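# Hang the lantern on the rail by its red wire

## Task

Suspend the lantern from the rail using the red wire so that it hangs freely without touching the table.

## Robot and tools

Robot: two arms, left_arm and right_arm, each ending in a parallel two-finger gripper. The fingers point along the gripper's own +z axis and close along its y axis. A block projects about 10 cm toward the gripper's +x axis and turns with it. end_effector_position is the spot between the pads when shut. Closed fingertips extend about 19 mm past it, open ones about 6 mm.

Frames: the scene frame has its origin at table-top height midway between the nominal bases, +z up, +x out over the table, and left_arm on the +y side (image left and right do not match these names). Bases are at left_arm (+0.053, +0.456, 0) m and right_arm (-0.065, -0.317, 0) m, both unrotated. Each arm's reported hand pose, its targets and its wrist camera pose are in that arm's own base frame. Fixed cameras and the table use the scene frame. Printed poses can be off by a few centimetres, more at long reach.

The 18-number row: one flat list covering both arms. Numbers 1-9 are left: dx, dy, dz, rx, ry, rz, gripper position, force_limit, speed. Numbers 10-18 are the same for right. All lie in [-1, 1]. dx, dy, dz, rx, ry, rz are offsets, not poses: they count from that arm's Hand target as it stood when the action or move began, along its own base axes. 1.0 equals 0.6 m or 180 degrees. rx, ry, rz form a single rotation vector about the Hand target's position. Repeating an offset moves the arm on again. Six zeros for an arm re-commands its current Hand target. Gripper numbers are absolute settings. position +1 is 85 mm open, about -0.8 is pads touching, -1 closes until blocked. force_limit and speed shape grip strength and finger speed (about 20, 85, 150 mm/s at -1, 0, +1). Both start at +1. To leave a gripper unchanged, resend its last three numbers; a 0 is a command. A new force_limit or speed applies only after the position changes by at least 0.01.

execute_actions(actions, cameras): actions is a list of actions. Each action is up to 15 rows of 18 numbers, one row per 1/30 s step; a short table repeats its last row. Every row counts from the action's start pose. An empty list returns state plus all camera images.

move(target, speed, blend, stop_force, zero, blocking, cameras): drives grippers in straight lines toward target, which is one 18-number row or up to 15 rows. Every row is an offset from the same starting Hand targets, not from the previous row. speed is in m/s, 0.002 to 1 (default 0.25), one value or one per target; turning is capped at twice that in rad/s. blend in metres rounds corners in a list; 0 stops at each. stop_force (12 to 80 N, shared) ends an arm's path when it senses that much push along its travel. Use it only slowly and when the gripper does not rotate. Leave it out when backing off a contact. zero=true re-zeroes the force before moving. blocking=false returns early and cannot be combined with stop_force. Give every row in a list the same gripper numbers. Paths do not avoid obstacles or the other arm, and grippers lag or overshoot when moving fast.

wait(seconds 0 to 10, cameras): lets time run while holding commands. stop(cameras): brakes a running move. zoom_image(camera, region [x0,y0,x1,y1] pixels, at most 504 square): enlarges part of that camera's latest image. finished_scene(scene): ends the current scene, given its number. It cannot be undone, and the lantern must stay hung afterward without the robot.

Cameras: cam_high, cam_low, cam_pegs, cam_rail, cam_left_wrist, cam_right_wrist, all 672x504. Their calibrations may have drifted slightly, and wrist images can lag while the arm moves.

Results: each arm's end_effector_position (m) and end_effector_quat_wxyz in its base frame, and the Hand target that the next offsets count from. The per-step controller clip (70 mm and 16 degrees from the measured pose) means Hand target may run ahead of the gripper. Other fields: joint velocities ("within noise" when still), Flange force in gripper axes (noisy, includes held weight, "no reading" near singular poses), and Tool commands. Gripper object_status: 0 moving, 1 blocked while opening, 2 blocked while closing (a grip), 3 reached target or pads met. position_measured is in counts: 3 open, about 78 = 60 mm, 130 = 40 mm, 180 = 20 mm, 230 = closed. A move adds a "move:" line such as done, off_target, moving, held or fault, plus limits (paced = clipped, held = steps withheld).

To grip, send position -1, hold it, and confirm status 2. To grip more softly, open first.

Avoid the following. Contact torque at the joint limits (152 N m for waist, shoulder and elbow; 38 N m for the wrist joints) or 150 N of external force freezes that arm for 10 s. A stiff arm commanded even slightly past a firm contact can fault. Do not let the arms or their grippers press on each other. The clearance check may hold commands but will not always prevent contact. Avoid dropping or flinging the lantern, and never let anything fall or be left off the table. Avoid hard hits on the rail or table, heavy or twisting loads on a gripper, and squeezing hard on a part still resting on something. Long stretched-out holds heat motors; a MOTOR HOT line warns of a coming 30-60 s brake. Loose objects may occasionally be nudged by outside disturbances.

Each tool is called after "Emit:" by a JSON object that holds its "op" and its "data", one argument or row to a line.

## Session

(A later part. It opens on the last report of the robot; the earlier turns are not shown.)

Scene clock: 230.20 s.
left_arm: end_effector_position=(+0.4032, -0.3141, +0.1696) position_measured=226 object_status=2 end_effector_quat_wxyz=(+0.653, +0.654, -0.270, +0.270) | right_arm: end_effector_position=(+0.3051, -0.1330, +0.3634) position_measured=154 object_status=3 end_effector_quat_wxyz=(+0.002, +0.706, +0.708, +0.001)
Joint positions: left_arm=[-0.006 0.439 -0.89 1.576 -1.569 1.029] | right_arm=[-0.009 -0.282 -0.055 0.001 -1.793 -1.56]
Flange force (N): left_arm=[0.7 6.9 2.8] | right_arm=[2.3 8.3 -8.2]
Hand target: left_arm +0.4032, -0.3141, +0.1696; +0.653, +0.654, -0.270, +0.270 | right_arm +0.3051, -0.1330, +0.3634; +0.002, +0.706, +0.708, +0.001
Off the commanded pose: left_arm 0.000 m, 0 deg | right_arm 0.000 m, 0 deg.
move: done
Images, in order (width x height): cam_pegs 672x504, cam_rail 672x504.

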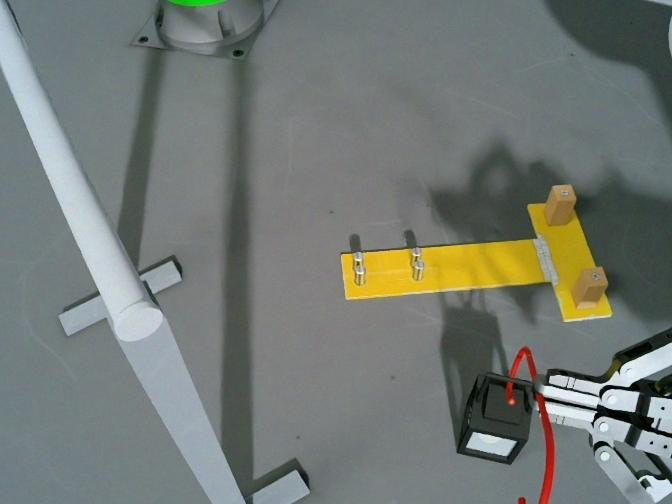

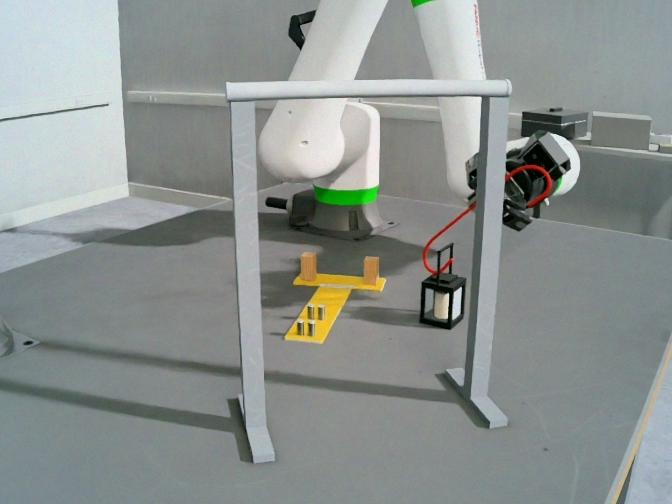

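Emit:
{"op": "move", "data": {
  "target": [0,0,0.12,0,0,0,-1,0.4,-0.6,0,0,0,0,0,0,-0.2,-0.5,-0.6],
  "speed": 0.04,
  "cameras": ["cam_rail"]
}}

Emit:
{"op": "zoom_image", "data": {
  "camera": "cam_rail",
  "region": [380, 120, 480, 340]
}}

Emit:
{"op": "move", "data": {
  "target": [-0.11,0,0.08,0,-0.25,0,-1,0.4,-0.6,0,0,0,0,0,0,-0.2,-0.5,-0.6],
  "speed": 0.07,
  "cameras": ["cam_rail","cam_left_wrist","cam_pegs","cam_high"]
}}

Emit:
{"op": "zoom_image", "data": {
  "camera": "cam_rail",
  "region": [380, 70, 530, 320]
}}

Scene clock: 233.17 s.
left_arm: end_effector_position=(+0.4032, -0.3141, +0.2416) position_measured=226 object_status=2 end_effector_quat_wxyz=(+0.653, +0.654, -0.270, +0.270) | right_arm: end_effector_position=(+0.3051, -0.1330, +0.3634) position_measured=154 object_status=3 end_effector_quat_wxyz=(+0.002, +0.706, +0.708, +0.001)
Joint positions: left_arm=[-0.006 0.267 -0.88 1.575 -1.568 1.21] | right_arm=[-0.009 -0.282 -0.055 0.001 -1.793 -1.56]
Flange force (N): left_arm=[-2.8 5.8 2.9] | right_arm=[3.7 8.0 -7.9]
Hand target: left_arm +0.4032, -0.3141, +0.2416; +0.653, +0.654, -0.270, +0.270 | right_arm +0.3051, -0.1330, +0.3634; +0.002, +0.706, +0.708, +0.001
Off the commanded pose: left_arm 0.000 m, 0 deg | right_arm 0.000 m, 0 deg.
move: done
Images, in order (width x height): cam_rail 672x504.

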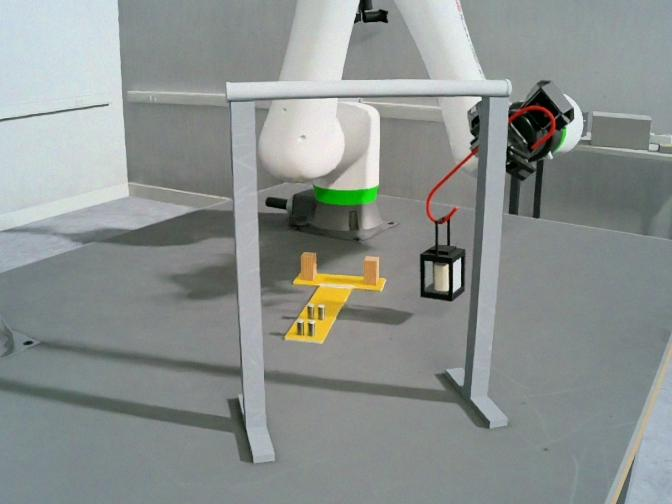

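Scaled by 2.291 from the camera's 672x504 image, which has a finer 960x720 frame.

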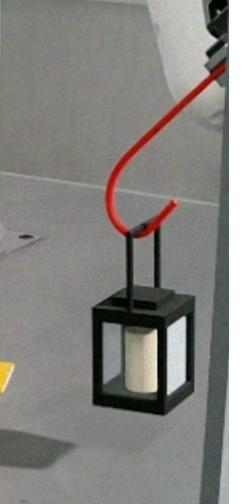

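Scene clock: 239.17 s.
left_arm: end_effector_position=(+0.3372, -0.3141, +0.2896) position_measured=226 object_status=2 end_effector_quat_wxyz=(+0.500, +0.501, -0.500, +0.499) | right_arm: end_effector_position=(+0.3051, -0.1330, +0.3634) position_measured=154 object_status=3 end_effector_quat_wxyz=(+0.002, +0.706, +0.708, +0.001)
Joint positions: left_arm=[-0.007 0.018 -1.022 1.576 -1.566 0.532] | right_arm=[-0.009 -0.282 -0.055 0.001 -1.793 -1.56]
Flange force (N): left_arm=[2.2 7.1 3.6] | right_arm=[1.9 8.2 -7.1]
Hand target: left_arm +0.3372, -0.3141, +0.2896; +0.500, +0.501, -0.500, +0.499 | right_arm +0.3051, -0.1330, +0.3634; +0.002, +0.706, +0.708, +0.001
Off the commanded pose: left_arm 0.000 m, 0 deg | right_arm 0.000 m, 0 deg.
move: done
camera_calibration:
cam_left_wrist: T_world_to_cam=[[-0.999972, 0.00674419, 0.00332279, 0.347387], [-0.000926008, 0.328113, -0.944638, 0.39841], [-0.00746107, -0.944615, -0.328097, -0.0688996], [0, 0, 0, 1]] pos_world=[0.347233, -0.19815, 0.352593]
Images, in order (width x height): cam_high 672x504, cam_pegs 672x504, cam_rail 672x504, cam_left_wrist 672x504.

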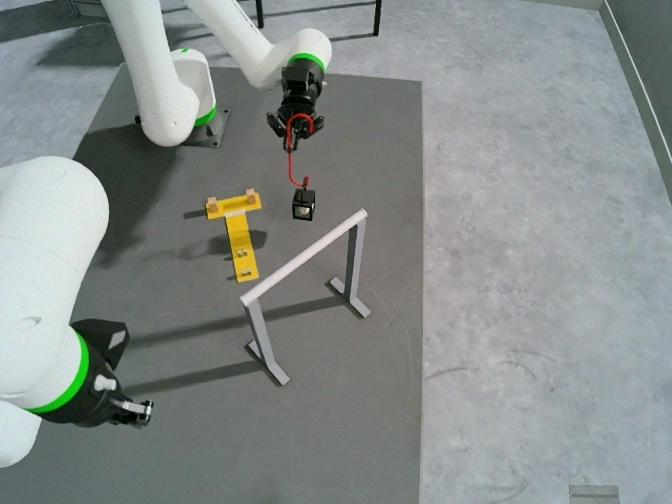

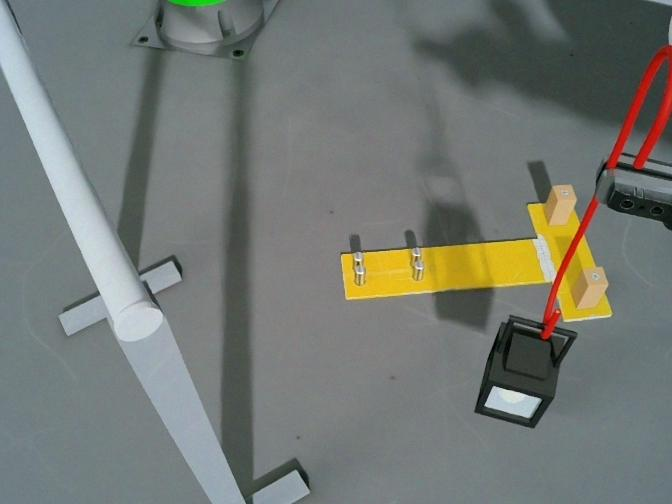

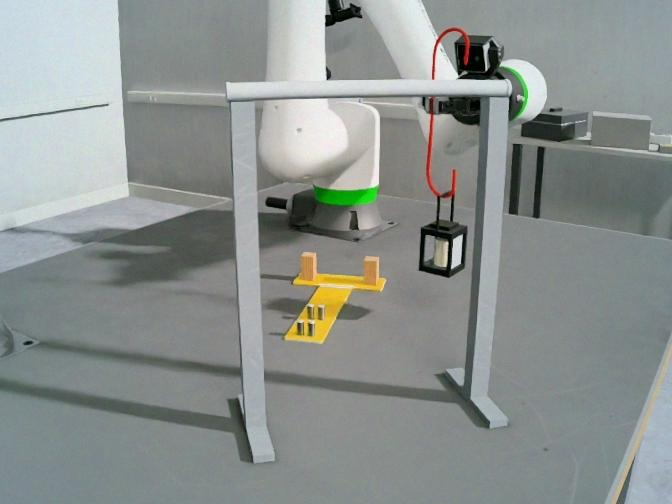

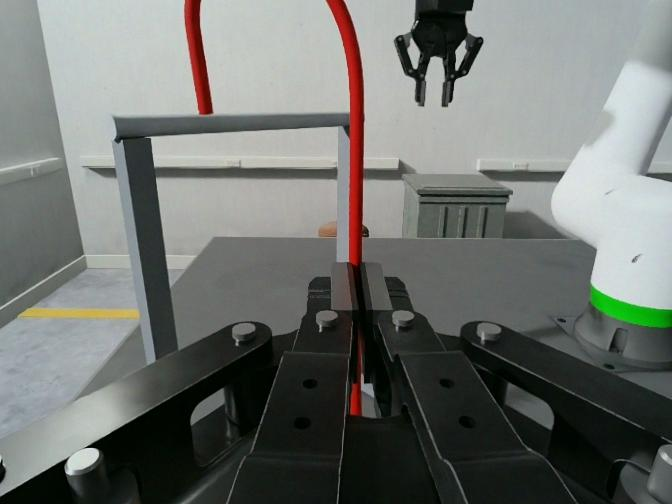

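Scaled by 2.016 from the camera's 672x504 image, which has a finer 960x720 frame.

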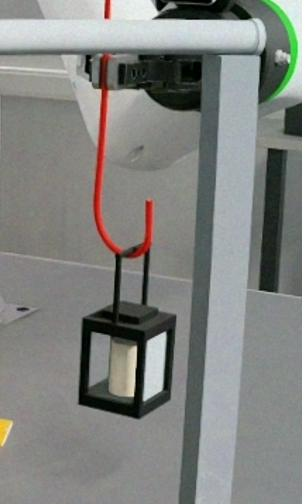

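Emit:
{"op": "move", "data": {
  "target": [
    [-0.062,0,0.042,0,0,0,-1,0.4,-0.6,0,0,0,0,0,0,-0.2,-0.5,-0.6],
    [-0.062,-0.448,0.042,0,0,0,-1,0.4,-0.6,0,0,0,0,0,0,-0.2,-0.5,-0.6]
  ],
  "speed": 0.08,
  "blend": 0.01,
  "cameras": ["cam_rail","cam_left_wrist","cam_pegs","cam_high"]
}}

Emit:
{"op": "zoom_image", "data": {
  "camera": "cam_rail",
  "region": [220, 20, 420, 250]
}}

Scene clock: 246.23 s.
left_arm: end_effector_position=(+0.3000, -0.5828, +0.3148) position_measured=226 object_status=2 end_effector_quat_wxyz=(+0.500, +0.501, -0.500, +0.499) | right_arm: end_effector_position=(+0.3051, -0.1330, +0.3634) position_measured=154 object_status=3 end_effector_quat_wxyz=(+0.002, +0.706, +0.708, +0.001)
Joint positions: left_arm=[-0.978 0.126 -0.753 2.423 -1.013 0.435] | right_arm=[-0.009 -0.282 -0.055 0.001 -1.793 -1.56]
Flange force (N): left_arm=[2.4 10.2 -1.6] | right_arm=[2.7 7.7 -6.5]
Hand target: left_arm +0.3000, -0.5829, +0.3148; +0.500, +0.501, -0.500, +0.499 | right_arm +0.3051, -0.1330, +0.3634; +0.002, +0.706, +0.708, +0.001
Off the commanded pose: left_arm 0.000 m, 0 deg | right_arm 0.000 m, 0 deg.
move: done
camera_calibration:
cam_left_wrist: T_world_to_cam=[[-0.999973, 0.00671769, 0.00310113, 0.311988], [-0.000726019, 0.328022, -0.94467, 0.510252], [-0.00736324, -0.944646, -0.328008, -0.314805], [0, 0, 0, 1]] pos_world=[0.310032, -0.466849, 0.377793]
Images, in order (width x height): cam_high 672x504, cam_pegs 672x504, cam_rail 672x504, cam_left_wrist 672x504.

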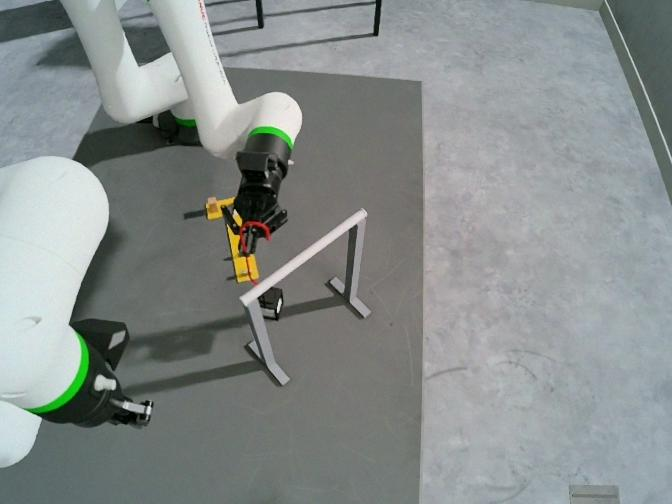

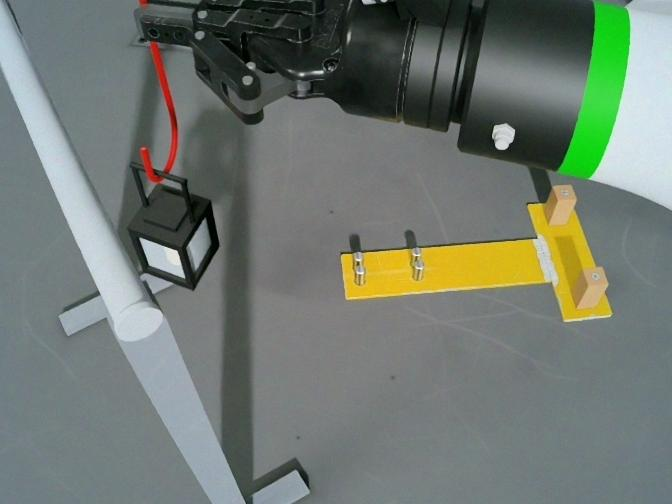

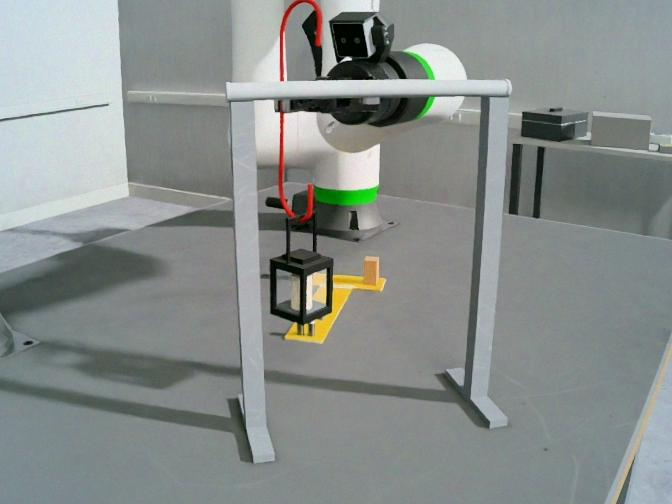

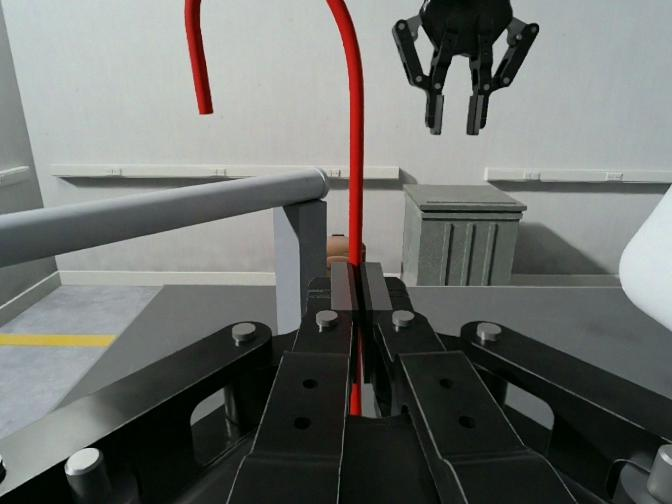

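Scaled by 2.191 from the camera's 672x504 image, which has a finer 960x720 frame.

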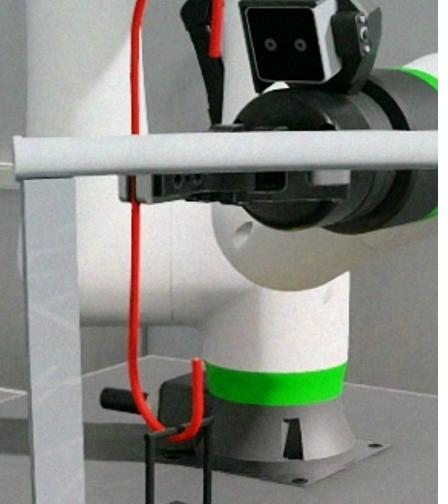

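Emit:
{"op": "move", "data": {
  "target": [
    [0,0,-0.012,0,0,0,-1,0.4,-0.6,0,0,0,0,0,0,-0.2,-0.5,-0.6],
    [0.121,0,-0.012,0,0,0,-1,0.4,-0.6,0,0,0,0,0,0,-0.2,-0.5,-0.6]
  ],
  "speed": 0.05,
  "stop_force": 15,
  "cameras": ["cam_rail","cam_left_wrist","cam_pegs","cam_high"]
}}

Emit:
{"op": "zoom_image", "data": {
  "camera": "cam_rail",
  "region": [240, 0, 420, 230]
}}

Emit:
{"op": "zoom_image", "data": {
  "camera": "cam_high",
  "region": [200, 180, 340, 340]
}}

Scene clock: 249.90 s.
left_arm: end_effector_position=(+0.3726, -0.5829, +0.3076) position_measured=226 object_status=2 end_effector_quat_wxyz=(+0.500, +0.501, -0.500, +0.499) | right_arm: end_effector_position=(+0.3051, -0.1330, +0.3634) position_measured=154 object_status=3 end_effector_quat_wxyz=(+0.002, +0.706, +0.708, +0.001)
Joint positions: left_arm=[-0.807 0.262 -0.635 2.255 -1.102 0.506] | right_arm=[-0.009 -0.282 -0.055 0.001 -1.793 -1.56]
Flange force (N): left_arm=[2.3 7.5 -3.1] | right_arm=[2.7 7.8 -7.7]
Hand target: left_arm +0.3726, -0.5829, +0.3076; +0.500, +0.501, -0.500, +0.499 | right_arm +0.3051, -0.1330, +0.3634; +0.002, +0.706, +0.708, +0.001
Off the commanded pose: left_arm 0.000 m, 0 deg | right_arm 0.000 m, 0 deg.
move: done
camera_calibration:
cam_left_wrist: T_world_to_cam=[[-0.999973, 0.00671684, 0.00310091, 0.384609], [-0.00072633, 0.32799, -0.944681, 0.503525], [-0.00736234, -0.944657, -0.327976, -0.316744], [0, 0, 0, 1]] pos_world=[0.382632, -0.466949, 0.370593]
Images, in order (width x height): cam_high 672x504, cam_pegs 672x504, cam_rail 672x504, cam_left_wrist 672x504.

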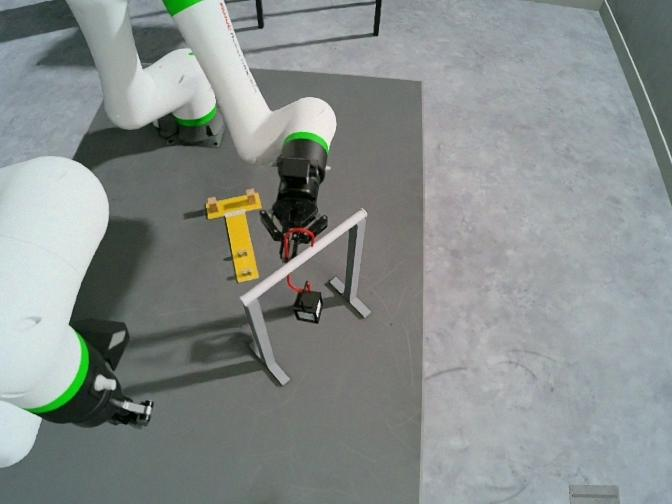

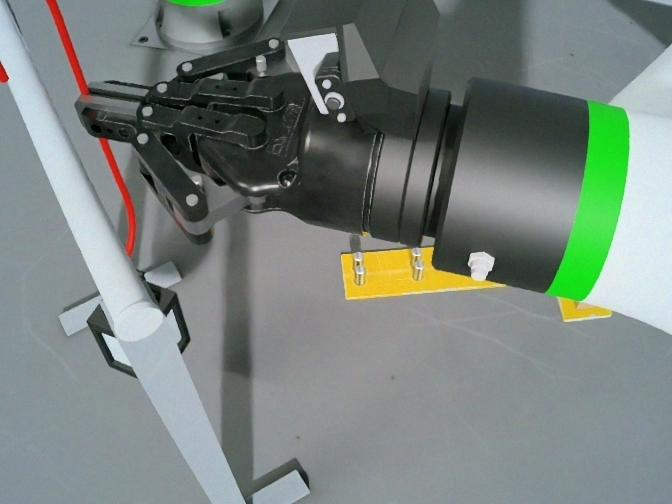

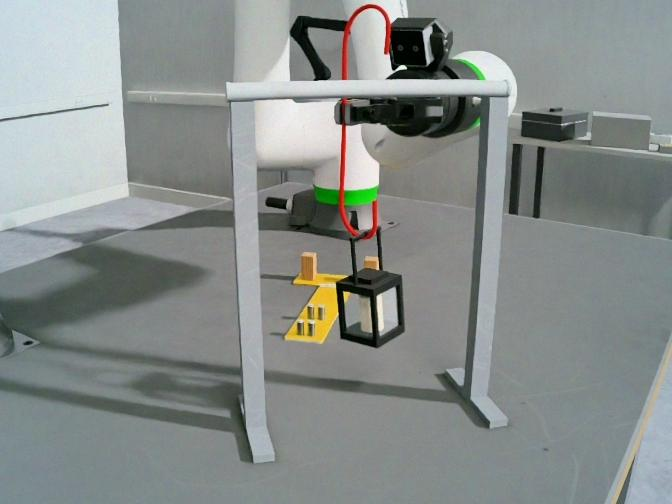

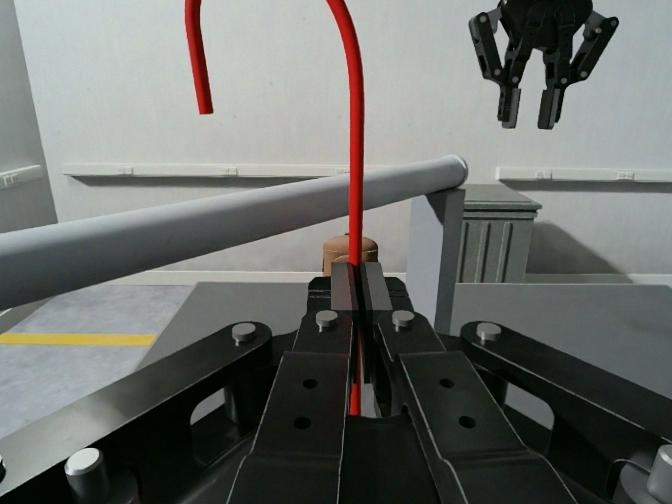

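Scaled by 2.191 from the camera's 672x504 image, which has a finer 960x720 frame.

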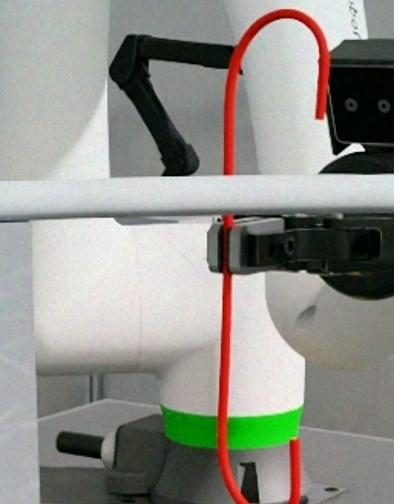

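Scaled by 3.150 from the camera's 672x504 image, which has a finer 960x720 frame.

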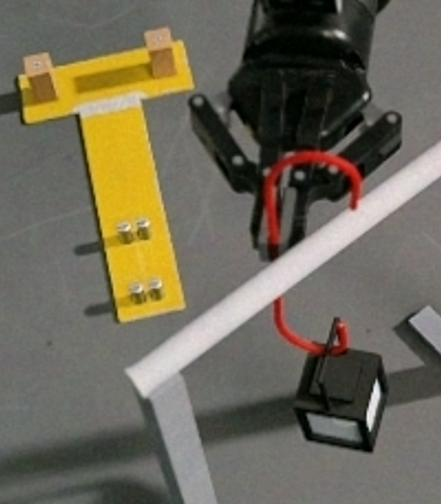

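Emit:
{"op": "move", "data": {
  "target": [0,0,-0.06,0,0,0,-1,0.4,-0.6,0,0,0,0,0,0,-0.2,-0.5,-0.6],
  "speed": 0.04,
  "stop_force": 12,
  "cameras": ["cam_rail","cam_left_wrist","cam_high"]
}}

Emit:
{"op": "zoom_image", "data": {
  "camera": "cam_rail",
  "region": [240, 0, 420, 230]
}}

Emit:
{"op": "zoom_image", "data": {
  "camera": "cam_high",
  "region": [200, 180, 340, 340]
}}

Scene clock: 253.23 s.
left_arm: end_effector_position=(+0.3726, -0.5829, +0.2716) position_measured=226 object_status=2 end_effector_quat_wxyz=(+0.500, +0.501, -0.500, +0.499) | right_arm: end_effector_position=(+0.3051, -0.1330, +0.3634) position_measured=154 object_status=3 end_effector_quat_wxyz=(+0.002, +0.706, +0.708, +0.001)
Joint positions: left_arm=[-0.815 0.325 -0.652 2.292 -1.15 0.435] | right_arm=[-0.009 -0.282 -0.055 0.001 -1.793 -1.56]
Flange force (N): left_arm=[3.9 7.1 -1.7] | right_arm=[2.2 8.2 -6.8]
Hand target: left_arm +0.3726, -0.5829, +0.2716; +0.500, +0.501, -0.500, +0.499 | right_arm +0.3051, -0.1330, +0.3634; +0.002, +0.706, +0.708, +0.001
Off the commanded pose: left_arm 0.000 m, 0 deg | right_arm 0.000 m, 0 deg.
move: done
camera_calibration:
cam_left_wrist: T_world_to_cam=[[-0.999973, 0.00671684, 0.00310091, 0.38472], [-0.00072633, 0.32799, -0.944681, 0.469517], [-0.00736234, -0.944657, -0.327976, -0.328551], [0, 0, 0, 1]] pos_world=[0.382632, -0.466949, 0.334593]
Images, in order (width x height): cam_high 672x504, cam_rail 672x504, cam_left_wrist 672x504.

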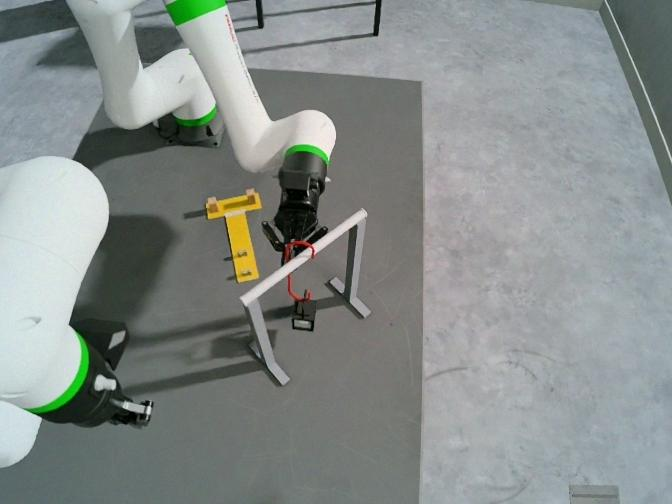

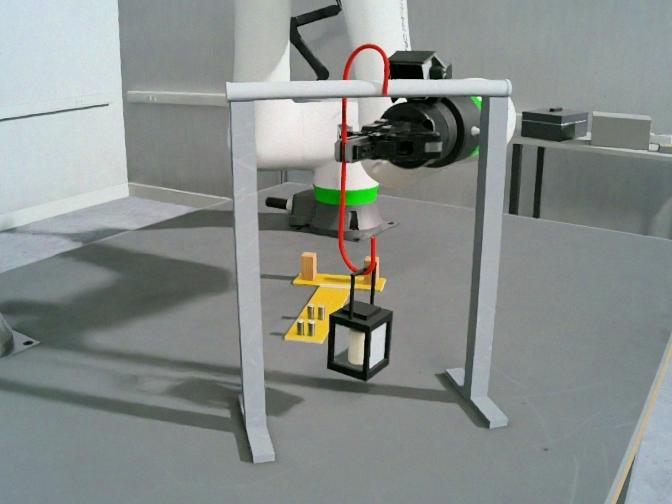

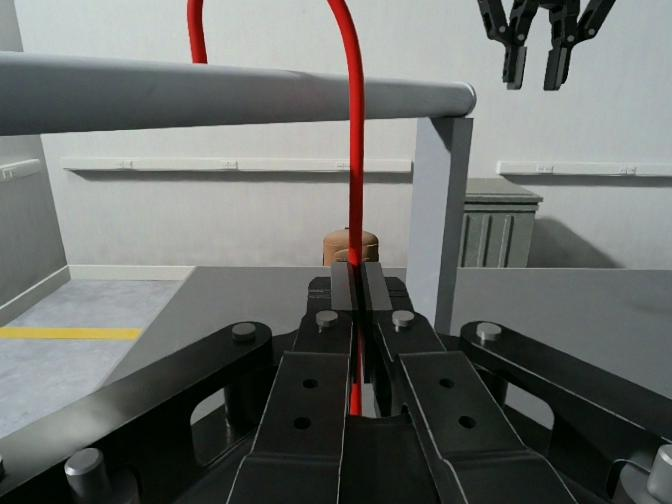

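Scaled by 2.191 from the camera's 672x504 image, which has a finer 960x720 frame.

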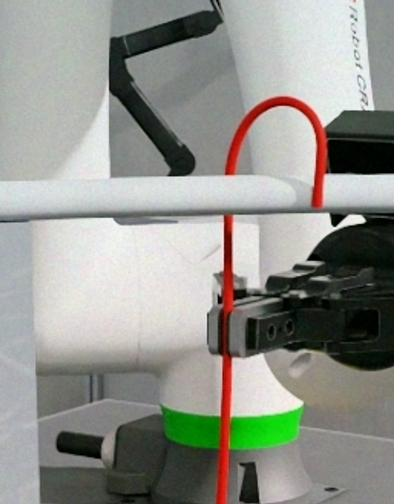

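Scaled by 3.150 from the camera's 672x504 image, which has a finer 960x720 frame.

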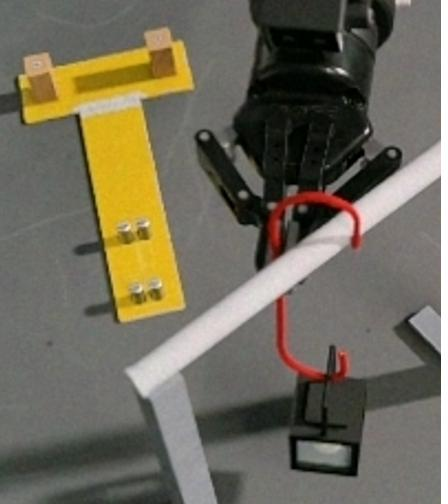

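Straddling correctly (tip in front of the rail, spine behind). Continue.

Emit:
{"op": "move", "data": {
  "target": [0,0,-0.075,0,0,0,-1,0.4,-0.6,0,0,0,0,0,0,-0.2,-0.5,-0.6],
  "speed": 0.02,
  "stop_force": 12,
  "cameras": ["cam_rail","cam_left_wrist"]
}}

Emit:
{"op": "zoom_image", "data": {
  "camera": "cam_rail",
  "region": [240, 20, 420, 250]
}}

Scene clock: 256.53 s.
left_arm: end_effector_position=(+0.3726, -0.5829, +0.2358) position_measured=226 object_status=2 end_effector_quat_wxyz=(+0.500, +0.500, -0.500, +0.499) | right_arm: end_effector_position=(+0.3051, -0.1330, +0.3634) position_measured=154 object_status=3 end_effector_quat_wxyz=(+0.002, +0.706, +0.708, +0.001)
Joint positions: left_arm=[-0.822 0.394 -0.662 2.323 -1.201 0.369] | right_arm=[-0.009 -0.282 -0.055 0.001 -1.793 -1.56]
Flange force (N): left_arm=[14.6 1.3 -2.0] | right_arm=[2.5 7.4 -6.5]
Hand target: left_arm +0.3726, -0.5829, +0.2358; +0.500, +0.500, -0.500, +0.499 (not the last commanded pose) | right_arm +0.3051, -0.1330, +0.3634; +0.002, +0.706, +0.708, +0.001
Off the commanded pose: left_arm 0.009 m, 0 deg | right_arm 0.000 m, 0 deg.
move: contact (left_arm)
camera_calibration:
cam_left_wrist: T_world_to_cam=[[-0.999973, 0.00671843, 0.00309873, 0.384833], [-0.000725135, 0.327812, -0.944743, 0.435537], [-0.00736299, -0.944719, -0.327798, -0.340407], [0, 0, 0, 1]] pos_world=[0.382632, -0.466949, 0.298693]
Images, in order (width x height): cam_rail 672x504, cam_left_wrist 672x504.

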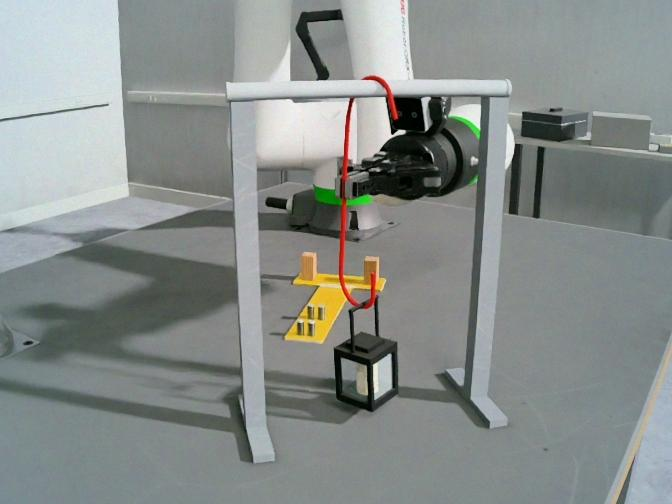

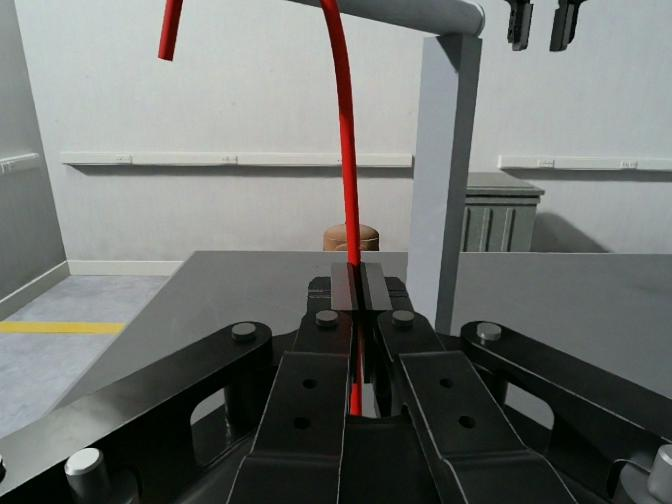

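Scaled by 2.191 from the camera's 672x504 image, which has a finer 960x720 frame.

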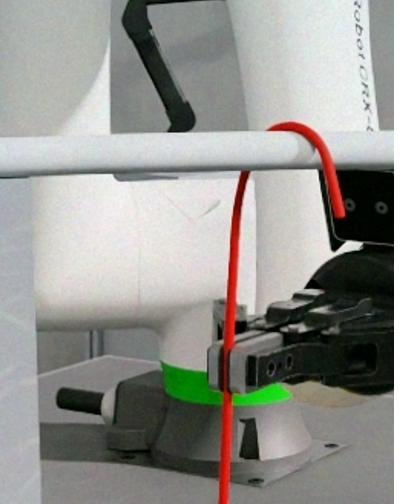

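Emit:
{"op": "move", "data": {
  "target": [0,0,0.012,0,0,0,-1,0.4,-0.6,0,0,0,0,0,0,-0.2,-0.5,-0.6],
  "speed": 0.03
}}

Emit:
{"op": "move", "data": {
  "target": [0,0,0,0,0,0,-0.2,0.4,-1,0,0,0,0,0,0,-0.2,-0.5,-0.6]
}}

Emit:
{"op": "wait", "data": {
  "seconds": 2,
  "cameras": ["cam_rail","cam_left_wrist","cam_high"]
}}

Scene clock: 257.77 s.
left_arm: end_effector_position=(+0.3726, -0.5829, +0.2429) position_measured=226 object_status=2 end_effector_quat_wxyz=(+0.500, +0.501, -0.500, +0.499) | right_arm: end_effector_position=(+0.3051, -0.1330, +0.3634) position_measured=154 object_status=3 end_effector_quat_wxyz=(+0.002, +0.706, +0.708, +0.001)
Joint positions: left_arm=[-0.821 0.38 -0.66 2.317 -1.191 0.382] | right_arm=[-0.009 -0.282 -0.055 0.001 -1.793 -1.56]
Flange force (N): left_arm=[5.8 7.5 -3.8] | right_arm=[2.7 8.5 -7.1]
Hand target: left_arm +0.3726, -0.5829, +0.2430; +0.500, +0.500, -0.500, +0.499 | right_arm +0.3051, -0.1330, +0.3634; +0.002, +0.706, +0.708, +0.001
Off the commanded pose: left_arm 0.000 m, 0 deg | right_arm 0.000 m, 0 deg.
move: done

Scene clock: 259.40 s.
left_arm: end_effector_position=(+0.3726, -0.5829, +0.2430) position_measured=154 object_status=0 end_effector_quat_wxyz=(+0.500, +0.500, -0.500, +0.499) | right_arm: end_effector_position=(+0.3051, -0.1330, +0.3634) position_measured=154 object_status=3 end_effector_quat_wxyz=(+0.002, +0.706, +0.708, +0.001)
Joint positions: left_arm=[-0.821 0.38 -0.66 2.317 -1.191 0.382] | right_arm=[-0.009 -0.282 -0.055 0.001 -1.793 -1.56]
Flange force (N): left_arm=[5.1 6.9 -1.5] | right_arm=[2.5 8.2 -7.3]
Hand target: left_arm +0.3726, -0.5829, +0.2430; +0.500, +0.500, -0.500, +0.499 | right_arm +0.3051, -0.1330, +0.3634; +0.002, +0.706, +0.708, +0.001
Off the commanded pose: left_arm 0.000 m, 0 deg | right_arm 0.000 m, 0 deg.
move: done

Scene clock: 261.40 s.
left_arm: end_effector_position=(+0.3726, -0.5829, +0.2430) position_measured=154 object_status=3 end_effector_quat_wxyz=(+0.500, +0.501, -0.500, +0.499) | right_arm: end_effector_position=(+0.3051, -0.1330, +0.3634) position_measured=154 object_status=3 end_effector_quat_wxyz=(+0.002, +0.706, +0.708, +0.001)
Joint positions: left_arm=[-0.821 0.38 -0.66 2.317 -1.191 0.382] | right_arm=[-0.009 -0.282 -0.055 0.001 -1.793 -1.56]
Flange force (N): left_arm=[6.1 7.5 -2.5] | right_arm=[2.8 7.9 -6.7]
Hand target: left_arm +0.3726, -0.5829, +0.2430; +0.500, +0.500, -0.500, +0.499 | right_arm +0.3051, -0.1330, +0.3634; +0.002, +0.706, +0.708, +0.001
Tool commands: left_gripper/position=-0.2 left_gripper/force_limit=+0.4 left_gripper/speed=-1.0 right_gripper/position=-0.2 right_gripper/force_limit=-0.5 right_gripper/speed=-0.6
Off the commanded pose: left_arm 0.000 m, 0 deg | right_arm 0.000 m, 0 deg.
wait: 2.00 s; at rest by 0.17 s
camera_calibration:
cam_left_wrist: T_world_to_cam=[[-0.999973, 0.00671769, 0.00309966, 0.38481], [-0.000725567, 0.327901, -0.944712, 0.442372], [-0.00736267, -0.944688, -0.327887, -0.338006], [0, 0, 0, 1]] pos_world=[0.382632, -0.466949, 0.305893]
Images, in order (width x height): cam_high 672x504, cam_rail 672x504, cam_left_wrist 672x504.

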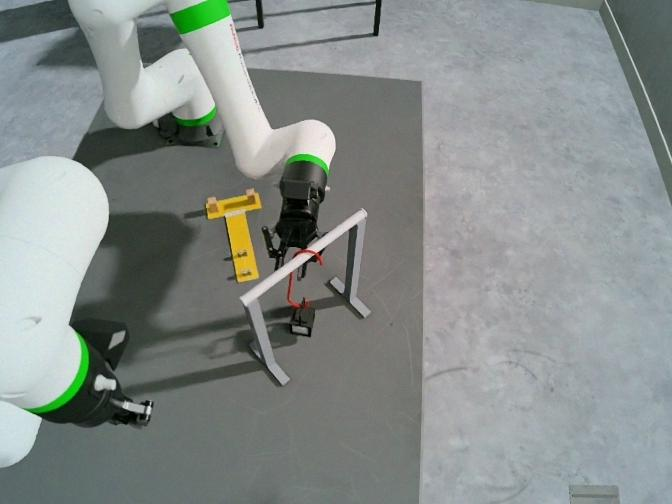

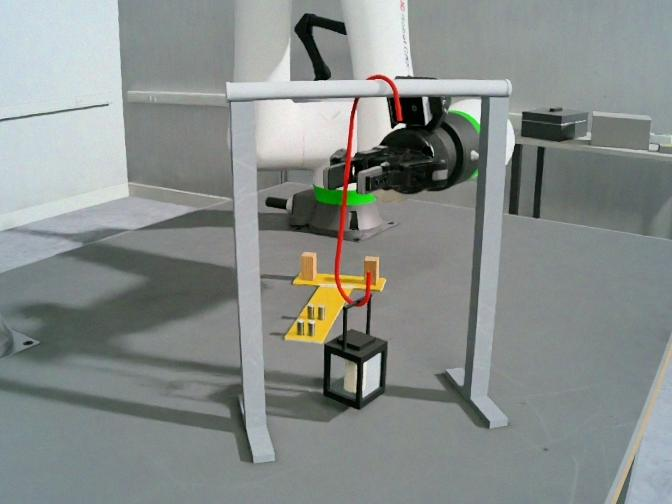

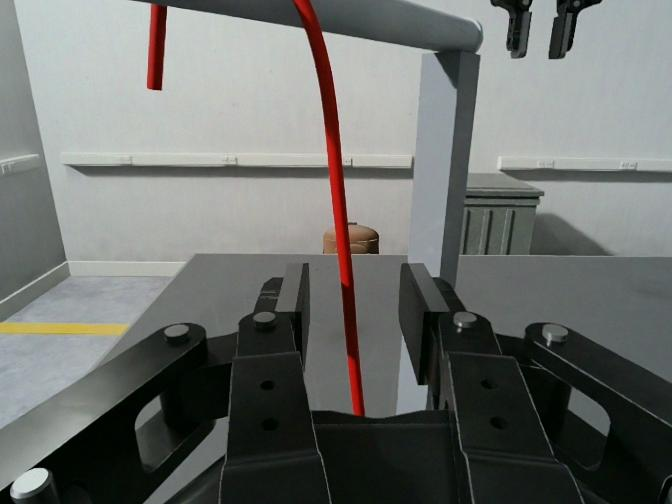

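Emit:
{"op": "move", "data": {
  "target": [
    [0,0.12,0,0,0,0,-0.2,0.4,-1,0,0,0,0,0,0,-0.2,-0.5,-0.6],
    [-0.08,0.4,0.05,0,0,0,-0.2,0.4,-1,0,0,0,0,0,0,-0.2,-0.5,-0.6]
  ],
  "speed": [0.06,0.2],
  "blend": 0.02,
  "cameras": ["cam_rail","cam_high"]
}}

Emit:
{"op": "zoom_image", "data": {
  "camera": "cam_rail",
  "region": [240, 50, 480, 450]
}}

Scene clock: 264.97 s.
left_arm: end_effector_position=(+0.3246, -0.3429, +0.2730) position_measured=154 object_status=3 end_effector_quat_wxyz=(+0.500, +0.500, -0.500, +0.499) | right_arm: end_effector_position=(+0.3051, -0.1330, +0.3634) position_measured=154 object_status=3 end_effector_quat_wxyz=(+0.002, +0.706, +0.708, +0.001)
Joint positions: left_arm=[-0.145 0.03 -1.06 1.699 -1.503 0.478] | right_arm=[-0.009 -0.282 -0.055 0.001 -1.793 -1.56]
Flange force (N): left_arm=[4.8 6.6 4.5] | right_arm=[2.7 7.8 -7.3]
Hand target: left_arm +0.3246, -0.3429, +0.2730; +0.500, +0.500, -0.500, +0.499 | right_arm +0.3051, -0.1330, +0.3634; +0.002, +0.706, +0.708, +0.001
Off the commanded pose: left_arm 0.000 m, 0 deg | right_arm 0.000 m, 0 deg.
move: done
Images, in order (width x height): cam_high 672x504, cam_rail 672x504.

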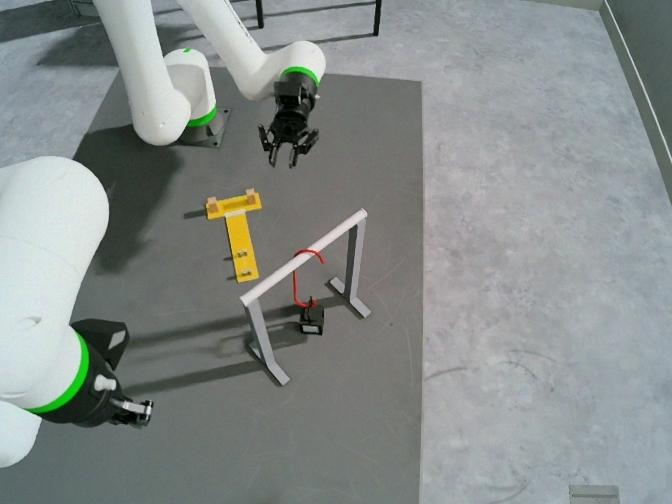

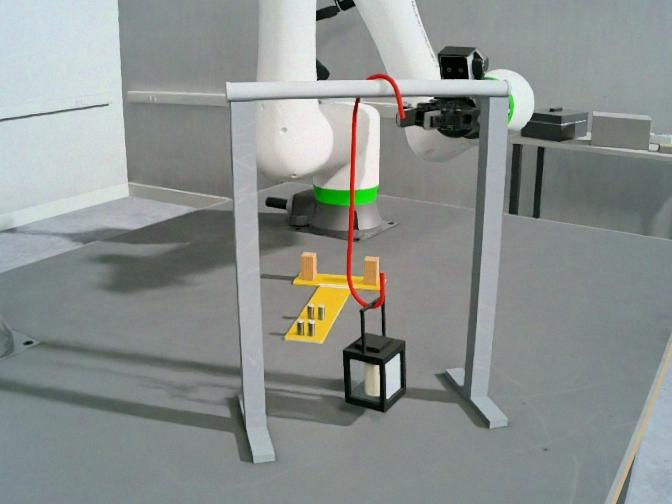

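Scaled by 1.260 from the camera's 672x504 image, which has a finer 960x720 frame.

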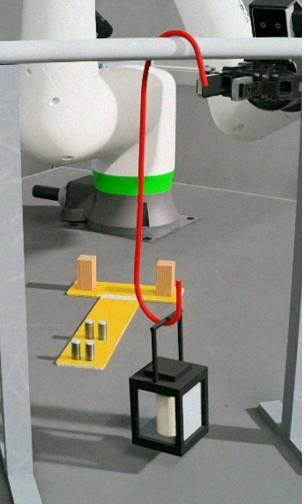

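Emit:
{"op": "wait", "data": {
  "seconds": 3,
  "cameras": ["cam_rail","cam_low"]
}}

Emit:
{"op": "finished_scene", "data": {
  "scene": 1
}}

Scene clock: 268.33 s.
left_arm: end_effector_position=(+0.3246, -0.3429, +0.2730) position_measured=154 object_status=3 end_effector_quat_wxyz=(+0.500, +0.501, -0.500, +0.499) | right_arm: end_effector_position=(+0.3051, -0.1330, +0.3634) position_measured=154 object_status=3 end_effector_quat_wxyz=(+0.002, +0.706, +0.708, +0.001)
Joint positions: left_arm=[-0.145 0.03 -1.06 1.699 -1.503 0.478] | right_arm=[-0.009 -0.282 -0.055 0.001 -1.793 -1.56]
Flange force (N): left_arm=[4.5 7.1 3.6] | right_arm=[2.3 8.0 -7.3]
Hand target: left_arm +0.3246, -0.3429, +0.2730; +0.500, +0.500, -0.500, +0.499 | right_arm +0.3051, -0.1330, +0.3634; +0.002, +0.706, +0.708, +0.001
Tool commands: left_gripper/position=-0.2 left_gripper/force_limit=+0.4 left_gripper/speed=-1.0 right_gripper/position=-0.2 right_gripper/force_limit=-0.5 right_gripper/speed=-0.6
Off the commanded pose: left_arm 0.000 m, 0 deg | right_arm 0.000 m, 0 deg.
wait: 3.00 s; at rest from the start
Images, in order (width x height): cam_low 672x504, cam_rail 672x504.

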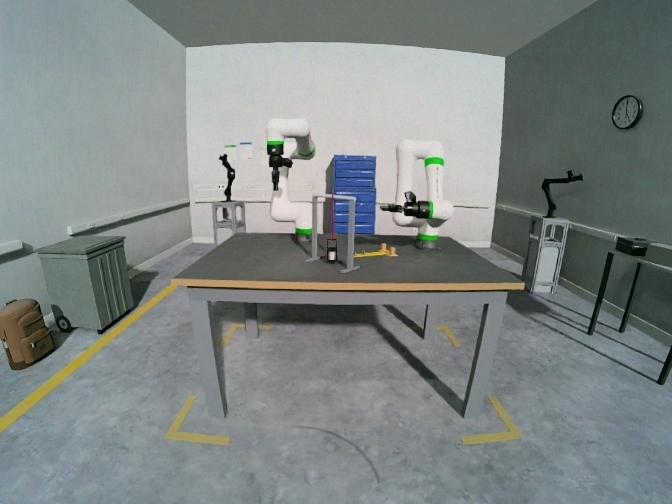

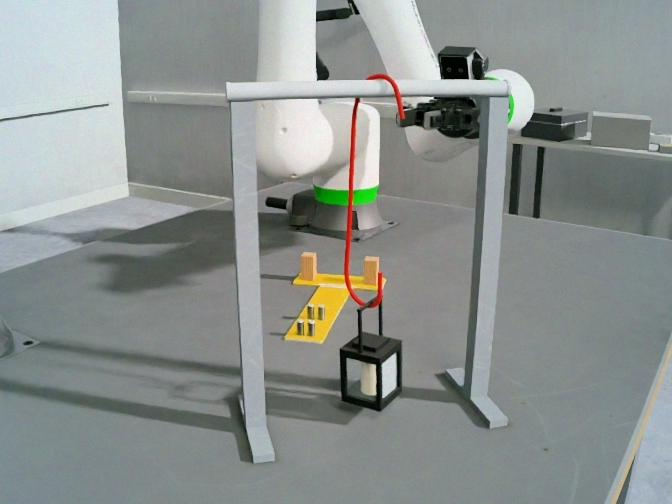

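The scene is finished: the task was done.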